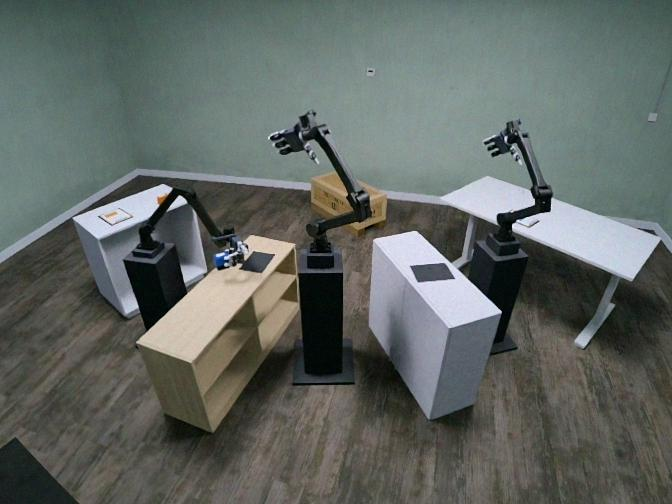

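Call:
move(arm1={"target": [0.1835, -0.530, 0.755, 0.2786, -0.6339, -0.2626, -0.6727], "speed": 0.06}, cameras=["arm1_cam_wrist"])

Call:
zoom_image(camera="arm1_cam_wrist", region=[400, 80, 640, 320])

Scene clock: 278.17 s.
Joint torques (N m): arm1=[0.21 -14.97 6.8 2.5 -0.23 -0.63] | arm2=[0.38 1.49 10.14 2.44 -0.05 -0.01] | arm3=[1.55 0.32 9.63 1.88 0 -0.17]
Heat: arm1: hottest joint3_rad 38 °C; arm2: hottest joint3_rad 35 °C; arm3: hottest joint3_rad 41 °C.
move: arm1 off_target
Joint velocities: within noise
arm1.joint_positions: joint1_rad=-1.252 joint2_rad=+2.413 joint3_rad=+1.214 joint4_rad=+1.321 joint5_rad=+1.122 joint6_rad=+1.458 hand_index_mcp=+0.157 hand_index_abd=+0.006 hand_index_pip=+0.159 hand_index_dip=+0.338 hand_middle_mcp=+0.180 hand_middle_abd=+0.007 hand_middle_pip=+0.159 hand_middle_dip=+0.338 hand_ring_mcp=+0.755 hand_ring_abd=+0.002 hand_ring_pip=+0.577 hand_ring_dip=+0.696 hand_thumb_cmc=-0.727 hand_thumb_axl=+0.685 hand_thumb_mcp=-0.077 hand_thumb_ipl=+0.092 hand_current_limit=+0.400 hand_speed=-0.600
arm1.joint_status: not commanded
arm1.hand_state: blocked,goal,goal,goal,blocked,goal,goal,goal,goal,goal,goal,goal,blocked,goal,blocked,blocked
arm1.index_mcp_current_ma: 385
arm1.index_abd_current_ma: 19
arm1.index_pip_current_ma: 75
arm1.index_dip_current_ma: 13
arm1.middle_mcp_current_ma: 385
arm1.middle_abd_current_ma: 22
arm1.middle_pip_current_ma: 79
arm1.middle_dip_current_ma: 15
arm1.ring_mcp_current_ma: 4
arm1.ring_abd_current_ma: 6
arm1.ring_pip_current_ma: 2
arm1.ring_dip_current_ma: 0
arm1.thumb_cmc_current_ma: 95
arm1.thumb_axl_current_ma: 31
arm1.thumb_mcp_current_ma: 385
arm1.thumb_ipl_current_ma: 185
arm1.hand_goal_index_mcp: 0.040
arm1.hand_goal_index_abd: 0.000
arm1.hand_goal_index_pip: 0.140
arm1.hand_goal_index_dip: 0.334
arm1.hand_goal_middle_mcp: 0.060
arm1.hand_goal_middle_abd: 0.000
arm1.hand_goal_middle_pip: 0.140
arm1.hand_goal_middle_dip: 0.334
arm1.hand_goal_ring_mcp: 0.754
arm1.hand_goal_ring_abd: 0.000
arm1.hand_goal_ring_pip: 0.576
arm1.hand_goal_ring_dip: 0.696
arm1.hand_goal_thumb_cmc: -0.750
arm1.hand_goal_thumb_axl: 0.678
arm1.hand_goal_thumb_mcp: -0.270
arm1.hand_goal_thumb_ipl: 0.060
arm1.hand: x=+0.1772 y=-0.5397 z=+0.7477 quat_wxyz=(+0.280, -0.638, -0.271, -0.665) (m; scene frame)
arm1.hand_target: x=+0.1835 y=-0.5304 z=+0.7551 quat_wxyz=(+0.278, -0.634, -0.262, -0.672) (m; scene frame)
arm1.hand_status: off_target (0.014 m and 1.4 deg from the pose sent, 0.028 m and 1.6 deg at the start)
arm2.joint_positions: joint1_rad=+0.827 joint2_rad=+0.547 joint3_rad=+1.408 joint4_rad=-1.251 joint5_rad=-0.056 joint6_rad=+1.198 hand_index_mcp=+0.754 hand_index_abd=+0.001 hand_index_pip=+0.577 hand_index_dip=+0.696 hand_middle_mcp=+0.754 hand_middle_abd=+0.001 hand_middle_pip=+0.577 hand_middle_dip=+0.696 hand_ring_mcp=+0.754 hand_ring_abd=+0.001 hand_ring_pip=+0.577 hand_ring_dip=+0.696 hand_thumb_cmc=+0.714 hand_thumb_axl=+0.677 hand_thumb_mcp=+0.226 hand_thumb_ipl=+0.168 hand_current_limit=+0.400 hand_speed=-0.600
arm2.joint_status: not commanded
arm2.hand_state: goal,goal,goal,goal,goal,goal,goal,goal,goal,goal,goal,goal,goal,goal,goal,goal
arm2.index_mcp_current_ma: 0
arm2.index_abd_current_ma: 1
arm2.index_pip_current_ma: 1
arm2.index_dip_current_ma: 0
arm2.middle_mcp_current_ma: 0
arm2.middle_abd_current_ma: 1
arm2.middle_pip_current_ma: 1
arm2.middle_dip_current_ma: 0
arm2.ring_mcp_current_ma: 0
arm2.ring_abd_current_ma: 1
arm2.ring_pip_current_ma: 1
arm2.ring_dip_current_ma: 0
arm2.thumb_cmc_current_ma: 0
arm2.thumb_axl_current_ma: -1
arm2.thumb_mcp_current_ma: 0
arm2.thumb_ipl_current_ma: 0
arm2.hand_goal_index_mcp: 0.754
arm2.hand_goal_index_abd: 0.000
arm2.hand_goal_index_pip: 0.576
arm2.hand_goal_index_dip: 0.696
arm2.hand_goal_middle_mcp: 0.754
arm2.hand_goal_middle_abd: 0.000
arm2.hand_goal_middle_pip: 0.576
arm2.hand_goal_middle_dip: 0.696
arm2.hand_goal_ring_mcp: 0.754
arm2.hand_goal_ring_abd: 0.000
arm2.hand_goal_ring_pip: 0.576
arm2.hand_goal_ring_dip: 0.696
arm2.hand_goal_thumb_cmc: 0.714
arm2.hand_goal_thumb_axl: 0.678
arm2.hand_goal_thumb_mcp: 0.226
arm2.hand_goal_thumb_ipl: 0.168
arm2.hand: x=-0.0066 y=-0.1193 z=+1.5110 quat_wxyz=(+0.515, +0.567, -0.605, +0.217) (m; scene frame)
arm2.hand_target: x=-0.0048 y=-0.1158 z=+1.5234 quat_wxyz=(+0.526, +0.562, -0.599, +0.221) (m; scene frame)
arm2.hand_status: not commanded
arm3.joint_positions: joint1_rad=-0.038 joint2_rad=+0.624 joint3_rad=+1.318 joint4_rad=-1.215 joint5_rad=-0.020 joint6_rad=+1.042 hand_index_mcp=+0.755 hand_index_abd=+0.000 hand_index_pip=+0.577 hand_index_dip=+0.696 hand_middle_mcp=+0.755 hand_middle_abd=+0.000 hand_middle_pip=+0.577 hand_middle_dip=+0.696 hand_ring_mcp=+0.755 hand_ring_abd=+0.000 hand_ring_pip=+0.577 hand_ring_dip=+0.696 hand_thumb_cmc=+0.715 hand_thumb_axl=+0.677 hand_thumb_mcp=+0.226 hand_thumb_ipl=+0.168 hand_current_limit=+0.400 hand_speed=-0.600
arm3.joint_status: not commanded
arm3.hand_state: goal,goal,goal,goal,goal,goal,goal,goal,goal,goal,goal,goal,goal,goal,goal,goal
arm3.index_mcp_current_ma: 0
arm3.index_abd_current_ma: 0
arm3.index_pip_current_ma: 0
arm3.index_dip_current_ma: 0
arm3.middle_mcp_current_ma: 0
arm3.middle_abd_current_ma: 0
arm3.middle_pip_current_ma: 0
arm3.middle_dip_current_ma: 0
arm3.ring_mcp_current_ma: 0
arm3.ring_abd_current_ma: 0
arm3.ring_pip_current_ma: 0
arm3.ring_dip_current_ma: 0
arm3.thumb_cmc_current_ma: 0
arm3.thumb_axl_current_ma: 0
arm3.thumb_mcp_current_ma: 0
arm3.thumb_ipl_current_ma: 0
arm3.hand_goal_index_mcp: 0.754
arm3.hand_goal_index_abd: 0.000
arm3.hand_goal_index_pip: 0.576
arm3.hand_goal_index_dip: 0.696
arm3.hand_goal_middle_mcp: 0.754
arm3.hand_goal_middle_abd: 0.000
arm3.hand_goal_middle_pip: 0.576
arm3.hand_goal_middle_dip: 0.696
arm3.hand_goal_ring_mcp: 0.754
arm3.hand_goal_ring_abd: 0.000
arm3.hand_goal_ring_pip: 0.576
arm3.hand_goal_ring_dip: 0.696
arm3.hand_goal_thumb_cmc: 0.714
arm3.hand_goal_thumb_axl: 0.678
arm3.hand_goal_thumb_mcp: 0.226
arm3.hand_goal_thumb_ipl: 0.168
arm3.hand: x=-0.6392 y=+1.0518 z=+1.3912 quat_wxyz=(+0.495, +0.409, -0.766, -0.015) (m; scene frame)
arm3.hand_target: x=-0.6366 y=+1.0529 z=+1.4067 quat_wxyz=(+0.510, +0.405, -0.759, -0.016) (m; scene frame)
arm3.hand_status: not commanded
pictures: arm1_cam_wrist

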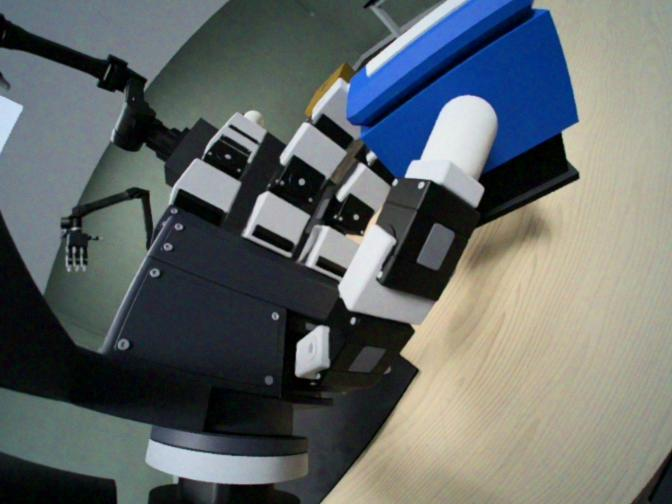

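Scaled by 2.100 from the camera's 672x504 image, which has a finer 960x720 frame.

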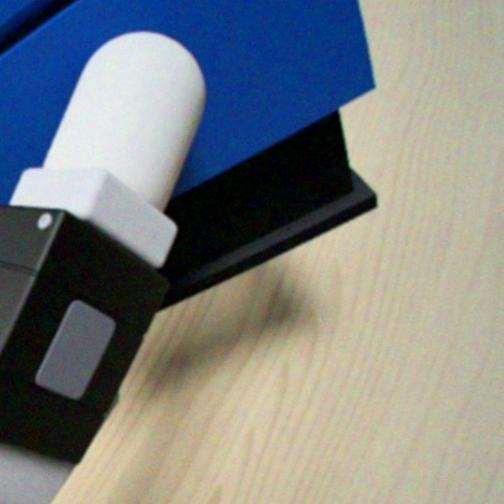

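Call:
move(arm1={"target": [0.1835, -0.530, 0.730, 0.2786, -0.6339, -0.2626, -0.6727], "speed": 0.05}, cameras=["arm1_cam_wrist"])

Call:
zoom_image(camera="arm1_cam_wrist", region=[400, 80, 640, 320])

Scene clock: 282.40 s.
Joint torques (N m): arm1=[0.09 -15.09 6.45 2.5 -0.25 -0.63] | arm2=[0.38 1.49 10.15 2.44 -0.05 -0.01] | arm3=[1.49 0.38 9.58 1.88 0 -0.16]
Heat: arm1: hottest joint3_rad 37 °C; arm2: hottest joint3_rad 35 °C; arm3: hottest joint3_rad 41 °C.
move: arm1 off_target
Joint velocities: within noise
arm1.joint_positions: joint1_rad=-1.252 joint2_rad=+2.474 joint3_rad=+1.245 joint4_rad=+1.353 joint5_rad=+1.122 joint6_rad=+1.458 hand_index_mcp=+0.157 hand_index_abd=+0.006 hand_index_pip=+0.159 hand_index_dip=+0.338 hand_middle_mcp=+0.180 hand_middle_abd=+0.007 hand_middle_pip=+0.159 hand_middle_dip=+0.338 hand_ring_mcp=+0.755 hand_ring_abd=+0.002 hand_ring_pip=+0.577 hand_ring_dip=+0.696 hand_thumb_cmc=-0.727 hand_thumb_axl=+0.685 hand_thumb_mcp=-0.077 hand_thumb_ipl=+0.092 hand_current_limit=+0.400 hand_speed=-0.600
arm1.joint_status: not commanded
arm1.hand_state: blocked,goal,goal,goal,blocked,goal,goal,goal,goal,goal,goal,goal,blocked,goal,blocked,blocked
arm1.index_mcp_current_ma: 385
arm1.index_abd_current_ma: 19
arm1.index_pip_current_ma: 75
arm1.index_dip_current_ma: 13
arm1.middle_mcp_current_ma: 385
arm1.middle_abd_current_ma: 22
arm1.middle_pip_current_ma: 79
arm1.middle_dip_current_ma: 15
arm1.ring_mcp_current_ma: 4
arm1.ring_abd_current_ma: 6
arm1.ring_pip_current_ma: 2
arm1.ring_dip_current_ma: 0
arm1.thumb_cmc_current_ma: 95
arm1.thumb_axl_current_ma: 31
arm1.thumb_mcp_current_ma: 385
arm1.thumb_ipl_current_ma: 185
arm1.hand_goal_index_mcp: 0.040
arm1.hand_goal_index_abd: 0.000
arm1.hand_goal_index_pip: 0.140
arm1.hand_goal_index_dip: 0.334
arm1.hand_goal_middle_mcp: 0.060
arm1.hand_goal_middle_abd: 0.000
arm1.hand_goal_middle_pip: 0.140
arm1.hand_goal_middle_dip: 0.334
arm1.hand_goal_ring_mcp: 0.754
arm1.hand_goal_ring_abd: 0.000
arm1.hand_goal_ring_pip: 0.576
arm1.hand_goal_ring_dip: 0.696
arm1.hand_goal_thumb_cmc: -0.750
arm1.hand_goal_thumb_axl: 0.678
arm1.hand_goal_thumb_mcp: -0.270
arm1.hand_goal_thumb_ipl: 0.060
arm1.hand: x=+0.1772 y=-0.5392 z=+0.7233 quat_wxyz=(+0.280, -0.638, -0.271, -0.665) (m; scene frame)
arm1.hand_target: x=+0.1837 y=-0.5304 z=+0.7301 quat_wxyz=(+0.278, -0.634, -0.263, -0.672) (m; scene frame)
arm1.hand_status: off_target (0.013 m and 1.4 deg from the pose sent, 0.021 m and 1.4 deg at the start)
arm2, arm3: as last shown
pictures: arm1_cam_wrist

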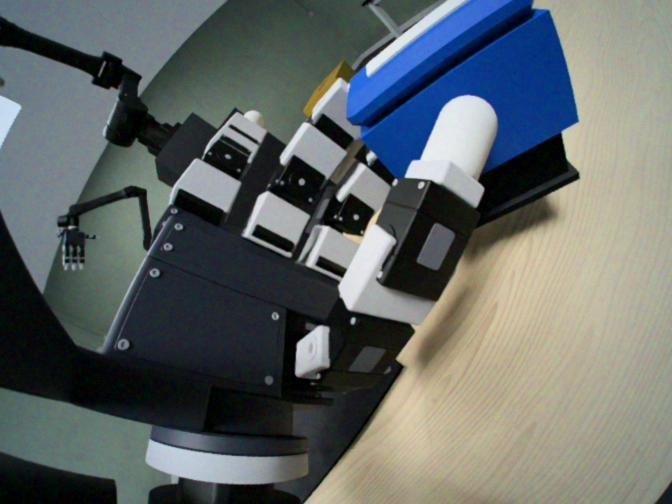

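Scaled by 2.100 from the camera's 672x504 image, which has a finer 960x720 frame.

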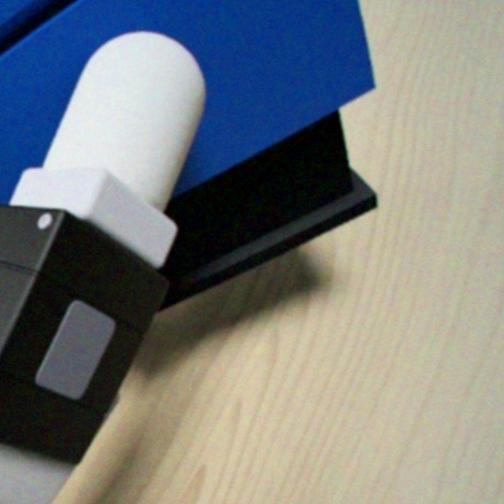

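Call:
move(arm1={"target": [0.1835, -0.530, 0.705, 0.2786, -0.6339, -0.2626, -0.6727], "speed": 0.05}, cameras=["arm1_cam_wrist"])

Call:
zoom_image(camera="arm1_cam_wrist", region=[400, 80, 640, 320])

Scene clock: 288.37 s.
Joint torques (N m): arm1=[0.09 -15.33 6.11 2.51 -0.27 -0.63] | arm2=[0.38 1.55 10.14 2.44 -0.05 -0.01] | arm3=[1.61 0.5 9.63 1.85 0 -0.17]
Heat: arm1: hottest joint3_rad 37 °C; arm2: hottest joint3_rad 35 °C; arm3: hottest joint3_rad 41 °C.
move: arm1 off_target
Joint velocities: within noise
arm1.joint_positions: joint1_rad=-1.253 joint2_rad=+2.535 joint3_rad=+1.279 joint4_rad=+1.381 joint5_rad=+1.122 joint6_rad=+1.458 hand_index_mcp=+0.157 hand_index_abd=+0.006 hand_index_pip=+0.159 hand_index_dip=+0.338 hand_middle_mcp=+0.180 hand_middle_abd=+0.007 hand_middle_pip=+0.159 hand_middle_dip=+0.338 hand_ring_mcp=+0.755 hand_ring_abd=+0.002 hand_ring_pip=+0.577 hand_ring_dip=+0.696 hand_thumb_cmc=-0.727 hand_thumb_axl=+0.685 hand_thumb_mcp=-0.077 hand_thumb_ipl=+0.092 hand_current_limit=+0.400 hand_speed=-0.600
arm1.joint_status: not commanded
arm1.hand_state: blocked,goal,goal,goal,blocked,goal,goal,goal,goal,goal,goal,goal,blocked,goal,blocked,blocked
arm1.index_mcp_current_ma: 385
arm1.index_abd_current_ma: 19
arm1.index_pip_current_ma: 75
arm1.index_dip_current_ma: 13
arm1.middle_mcp_current_ma: 385
arm1.middle_abd_current_ma: 22
arm1.middle_pip_current_ma: 79
arm1.middle_dip_current_ma: 15
arm1.ring_mcp_current_ma: 4
arm1.ring_abd_current_ma: 6
arm1.ring_pip_current_ma: 2
arm1.ring_dip_current_ma: 0
arm1.thumb_cmc_current_ma: 95
arm1.thumb_axl_current_ma: 31
arm1.thumb_mcp_current_ma: 385
arm1.thumb_ipl_current_ma: 185
arm1.hand_goal_index_mcp: 0.040
arm1.hand_goal_index_abd: 0.000
arm1.hand_goal_index_pip: 0.140
arm1.hand_goal_index_dip: 0.334
arm1.hand_goal_middle_mcp: 0.060
arm1.hand_goal_middle_abd: 0.000
arm1.hand_goal_middle_pip: 0.140
arm1.hand_goal_middle_dip: 0.334
arm1.hand_goal_ring_mcp: 0.754
arm1.hand_goal_ring_abd: 0.000
arm1.hand_goal_ring_pip: 0.576
arm1.hand_goal_ring_dip: 0.696
arm1.hand_goal_thumb_cmc: -0.750
arm1.hand_goal_thumb_axl: 0.678
arm1.hand_goal_thumb_mcp: -0.270
arm1.hand_goal_thumb_ipl: 0.060
arm1.hand: x=+0.1770 y=-0.5388 z=+0.6989 quat_wxyz=(+0.280, -0.638, -0.270, -0.665) (m; scene frame)
arm1.hand_target: x=+0.1836 y=-0.5304 z=+0.7051 quat_wxyz=(+0.278, -0.634, -0.263, -0.672) (m; scene frame)
arm1.hand_status: off_target (0.013 m and 1.3 deg from the pose sent, 0.022 m and 1.4 deg at the start)
arm2, arm3: as last shown
pictures: arm1_cam_wrist

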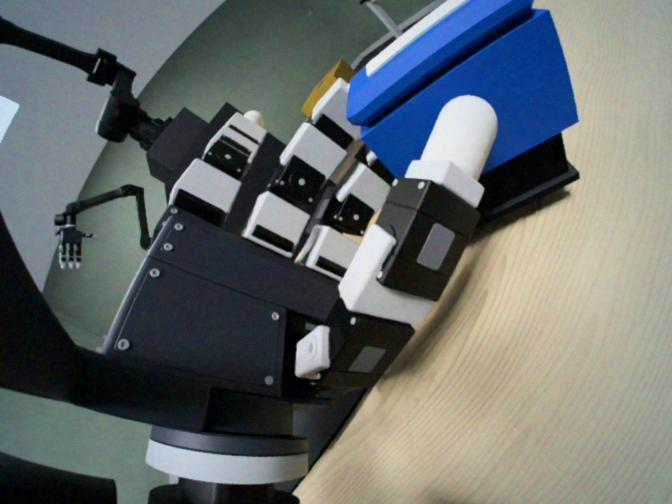

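Scaled by 2.100 from the camera's 672x504 image, which has a finer 960x720 frame.

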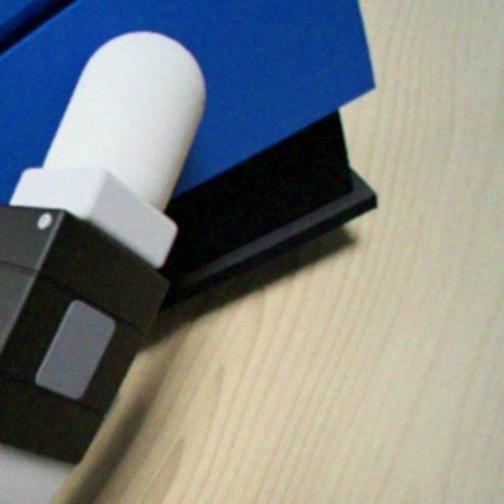

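Call:
move(arm1={"target": [0.1835, -0.530, 0.692, 0.2786, -0.6339, -0.2626, -0.6727], "speed": 0.04}, cameras=[])

Call:
move(arm1={"target": [0.1835, -0.530, 0.685, 0.2786, -0.6339, -0.2626, -0.6727], "speed": 0.03}, cameras=["arm1_cam_wrist"])

Call:
zoom_image(camera="arm1_cam_wrist", region=[400, 80, 640, 320])

Scene clock: 295.17 s.
Joint torques (N m): arm1=[0.09 -15.27 6.17 2.51 -0.28 -0.64] | arm2=[0.38 1.49 10.14 2.43 -0.05 -0.01] | arm3=[1.55 0.44 9.63 1.87 0 -0.17]
Heat: arm1: hottest joint3_rad 37 °C; arm2: hottest joint3_rad 36 °C; arm3: hottest joint3_rad 41 °C.
move: arm1 off_target
Joint velocities: within noise
arm1.joint_positions: joint1_rad=-1.253 joint2_rad=+2.565 joint3_rad=+1.296 joint4_rad=+1.394 joint5_rad=+1.122 joint6_rad=+1.458 hand_index_mcp=+0.157 hand_index_abd=+0.006 hand_index_pip=+0.159 hand_index_dip=+0.338 hand_middle_mcp=+0.180 hand_middle_abd=+0.007 hand_middle_pip=+0.159 hand_middle_dip=+0.338 hand_ring_mcp=+0.755 hand_ring_abd=+0.002 hand_ring_pip=+0.577 hand_ring_dip=+0.696 hand_thumb_cmc=-0.727 hand_thumb_axl=+0.685 hand_thumb_mcp=-0.077 hand_thumb_ipl=+0.092 hand_current_limit=+0.400 hand_speed=-0.600
arm1.joint_status: not commanded
arm1.hand_state: blocked,goal,goal,goal,blocked,goal,goal,goal,goal,goal,goal,goal,blocked,goal,blocked,blocked
arm1.index_mcp_current_ma: 385
arm1.index_abd_current_ma: 19
arm1.index_pip_current_ma: 75
arm1.index_dip_current_ma: 13
arm1.middle_mcp_current_ma: 385
arm1.middle_abd_current_ma: 22
arm1.middle_pip_current_ma: 79
arm1.middle_dip_current_ma: 15
arm1.ring_mcp_current_ma: 4
arm1.ring_abd_current_ma: 6
arm1.ring_pip_current_ma: 2
arm1.ring_dip_current_ma: 0
arm1.thumb_cmc_current_ma: 95
arm1.thumb_axl_current_ma: 31
arm1.thumb_mcp_current_ma: 385
arm1.thumb_ipl_current_ma: 185
arm1.hand_goal_index_mcp: 0.040
arm1.hand_goal_index_abd: 0.000
arm1.hand_goal_index_pip: 0.140
arm1.hand_goal_index_dip: 0.334
arm1.hand_goal_middle_mcp: 0.060
arm1.hand_goal_middle_abd: 0.000
arm1.hand_goal_middle_pip: 0.140
arm1.hand_goal_middle_dip: 0.334
arm1.hand_goal_ring_mcp: 0.754
arm1.hand_goal_ring_abd: 0.000
arm1.hand_goal_ring_pip: 0.576
arm1.hand_goal_ring_dip: 0.696
arm1.hand_goal_thumb_cmc: -0.750
arm1.hand_goal_thumb_axl: 0.678
arm1.hand_goal_thumb_mcp: -0.270
arm1.hand_goal_thumb_ipl: 0.060
arm1.hand: x=+0.1769 y=-0.5390 z=+0.6868 quat_wxyz=(+0.280, -0.638, -0.270, -0.665) (m; scene frame)
arm1.hand_target: x=+0.1835 y=-0.5304 z=+0.6922 quat_wxyz=(+0.278, -0.634, -0.263, -0.672) (m; scene frame)
arm1.hand_status: off_target (0.012 m and 1.3 deg from the pose sent, 0.013 m and 1.3 deg at the start)
arm2, arm3: as last shown
pictures: none
No camera images: "cameras" was empty.

Scene clock: 296.13 s.
Joint torques (N m): arm1=[0.09 -14.62 5.97 2.51 -0.26 -0.57] | arm2=[0.38 1.49 10.14 2.44 -0.05 -0.01] | arm3=[1.55 0.38 9.62 1.87 0 -0.17]
Heat: arm1: hottest joint3_rad 37 °C; arm2: hottest joint3_rad 36 °C; arm3: hottest joint3_rad 41 °C.
move: arm1 done
Joint velocities: within noise
arm1.joint_positions: joint1_rad=-1.253 joint2_rad=+2.577 joint3_rad=+1.310 joint4_rad=+1.401 joint5_rad=+1.121 joint6_rad=+1.451 hand_index_mcp=+0.156 hand_index_abd=+0.006 hand_index_pip=+0.159 hand_index_dip=+0.339 hand_middle_mcp=+0.180 hand_middle_abd=+0.007 hand_middle_pip=+0.159 hand_middle_dip=+0.338 hand_ring_mcp=+0.755 hand_ring_abd=+0.002 hand_ring_pip=+0.577 hand_ring_dip=+0.696 hand_thumb_cmc=-0.727 hand_thumb_axl=+0.685 hand_thumb_mcp=-0.077 hand_thumb_ipl=+0.092 hand_current_limit=+0.400 hand_speed=-0.600
arm1.joint_status: not commanded
arm1.hand_state: blocked,goal,goal,goal,blocked,goal,goal,goal,goal,goal,goal,goal,blocked,goal,blocked,blocked
arm1.index_mcp_current_ma: 385
arm1.index_abd_current_ma: 19
arm1.index_pip_current_ma: 75
arm1.index_dip_current_ma: 18
arm1.middle_mcp_current_ma: 385
arm1.middle_abd_current_ma: 22
arm1.middle_pip_current_ma: 79
arm1.middle_dip_current_ma: 15
arm1.ring_mcp_current_ma: 4
arm1.ring_abd_current_ma: 6
arm1.ring_pip_current_ma: 2
arm1.ring_dip_current_ma: 0
arm1.thumb_cmc_current_ma: 95
arm1.thumb_axl_current_ma: 31
arm1.thumb_mcp_current_ma: 385
arm1.thumb_ipl_current_ma: 185
arm1.hand_goal_index_mcp: 0.040
arm1.hand_goal_index_abd: 0.000
arm1.hand_goal_index_pip: 0.140
arm1.hand_goal_index_dip: 0.334
arm1.hand_goal_middle_mcp: 0.060
arm1.hand_goal_middle_abd: 0.000
arm1.hand_goal_middle_pip: 0.140
arm1.hand_goal_middle_dip: 0.334
arm1.hand_goal_ring_mcp: 0.754
arm1.hand_goal_ring_abd: 0.000
arm1.hand_goal_ring_pip: 0.576
arm1.hand_goal_ring_dip: 0.696
arm1.hand_goal_thumb_cmc: -0.750
arm1.hand_goal_thumb_axl: 0.678
arm1.hand_goal_thumb_mcp: -0.270
arm1.hand_goal_thumb_ipl: 0.060
arm1.hand: x=+0.1761 y=-0.5368 z=+0.6840 quat_wxyz=(+0.281, -0.636, -0.270, -0.666) (m; scene frame)
arm1.hand_target: x=+0.1835 y=-0.5303 z=+0.6851 quat_wxyz=(+0.278, -0.634, -0.263, -0.672) (m; scene frame)
arm1.hand_status: done (0.010 m and 1.2 deg from the pose sent, 0.011 m and 1.3 deg at the start)
arm2, arm3: as last shown
pictures: arm1_cam_wrist

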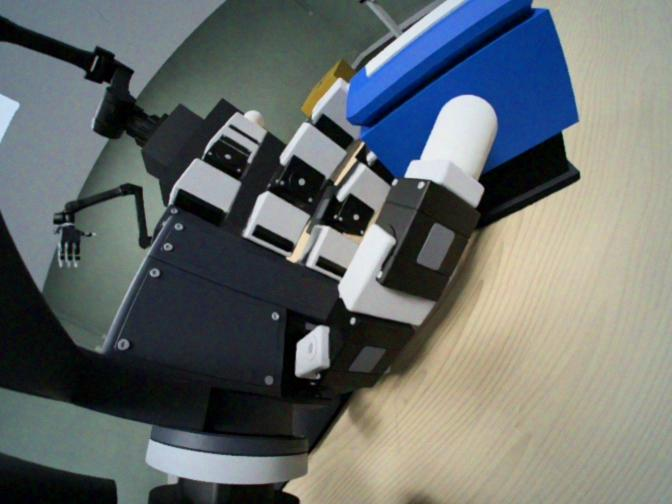

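Scaled by 2.100 from the camera's 672x504 image, which has a finer 960x720 frame.

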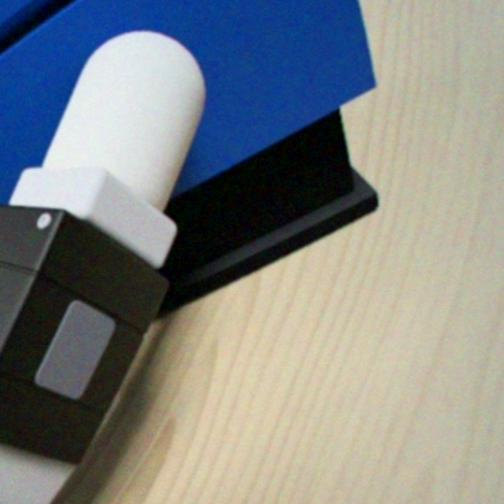

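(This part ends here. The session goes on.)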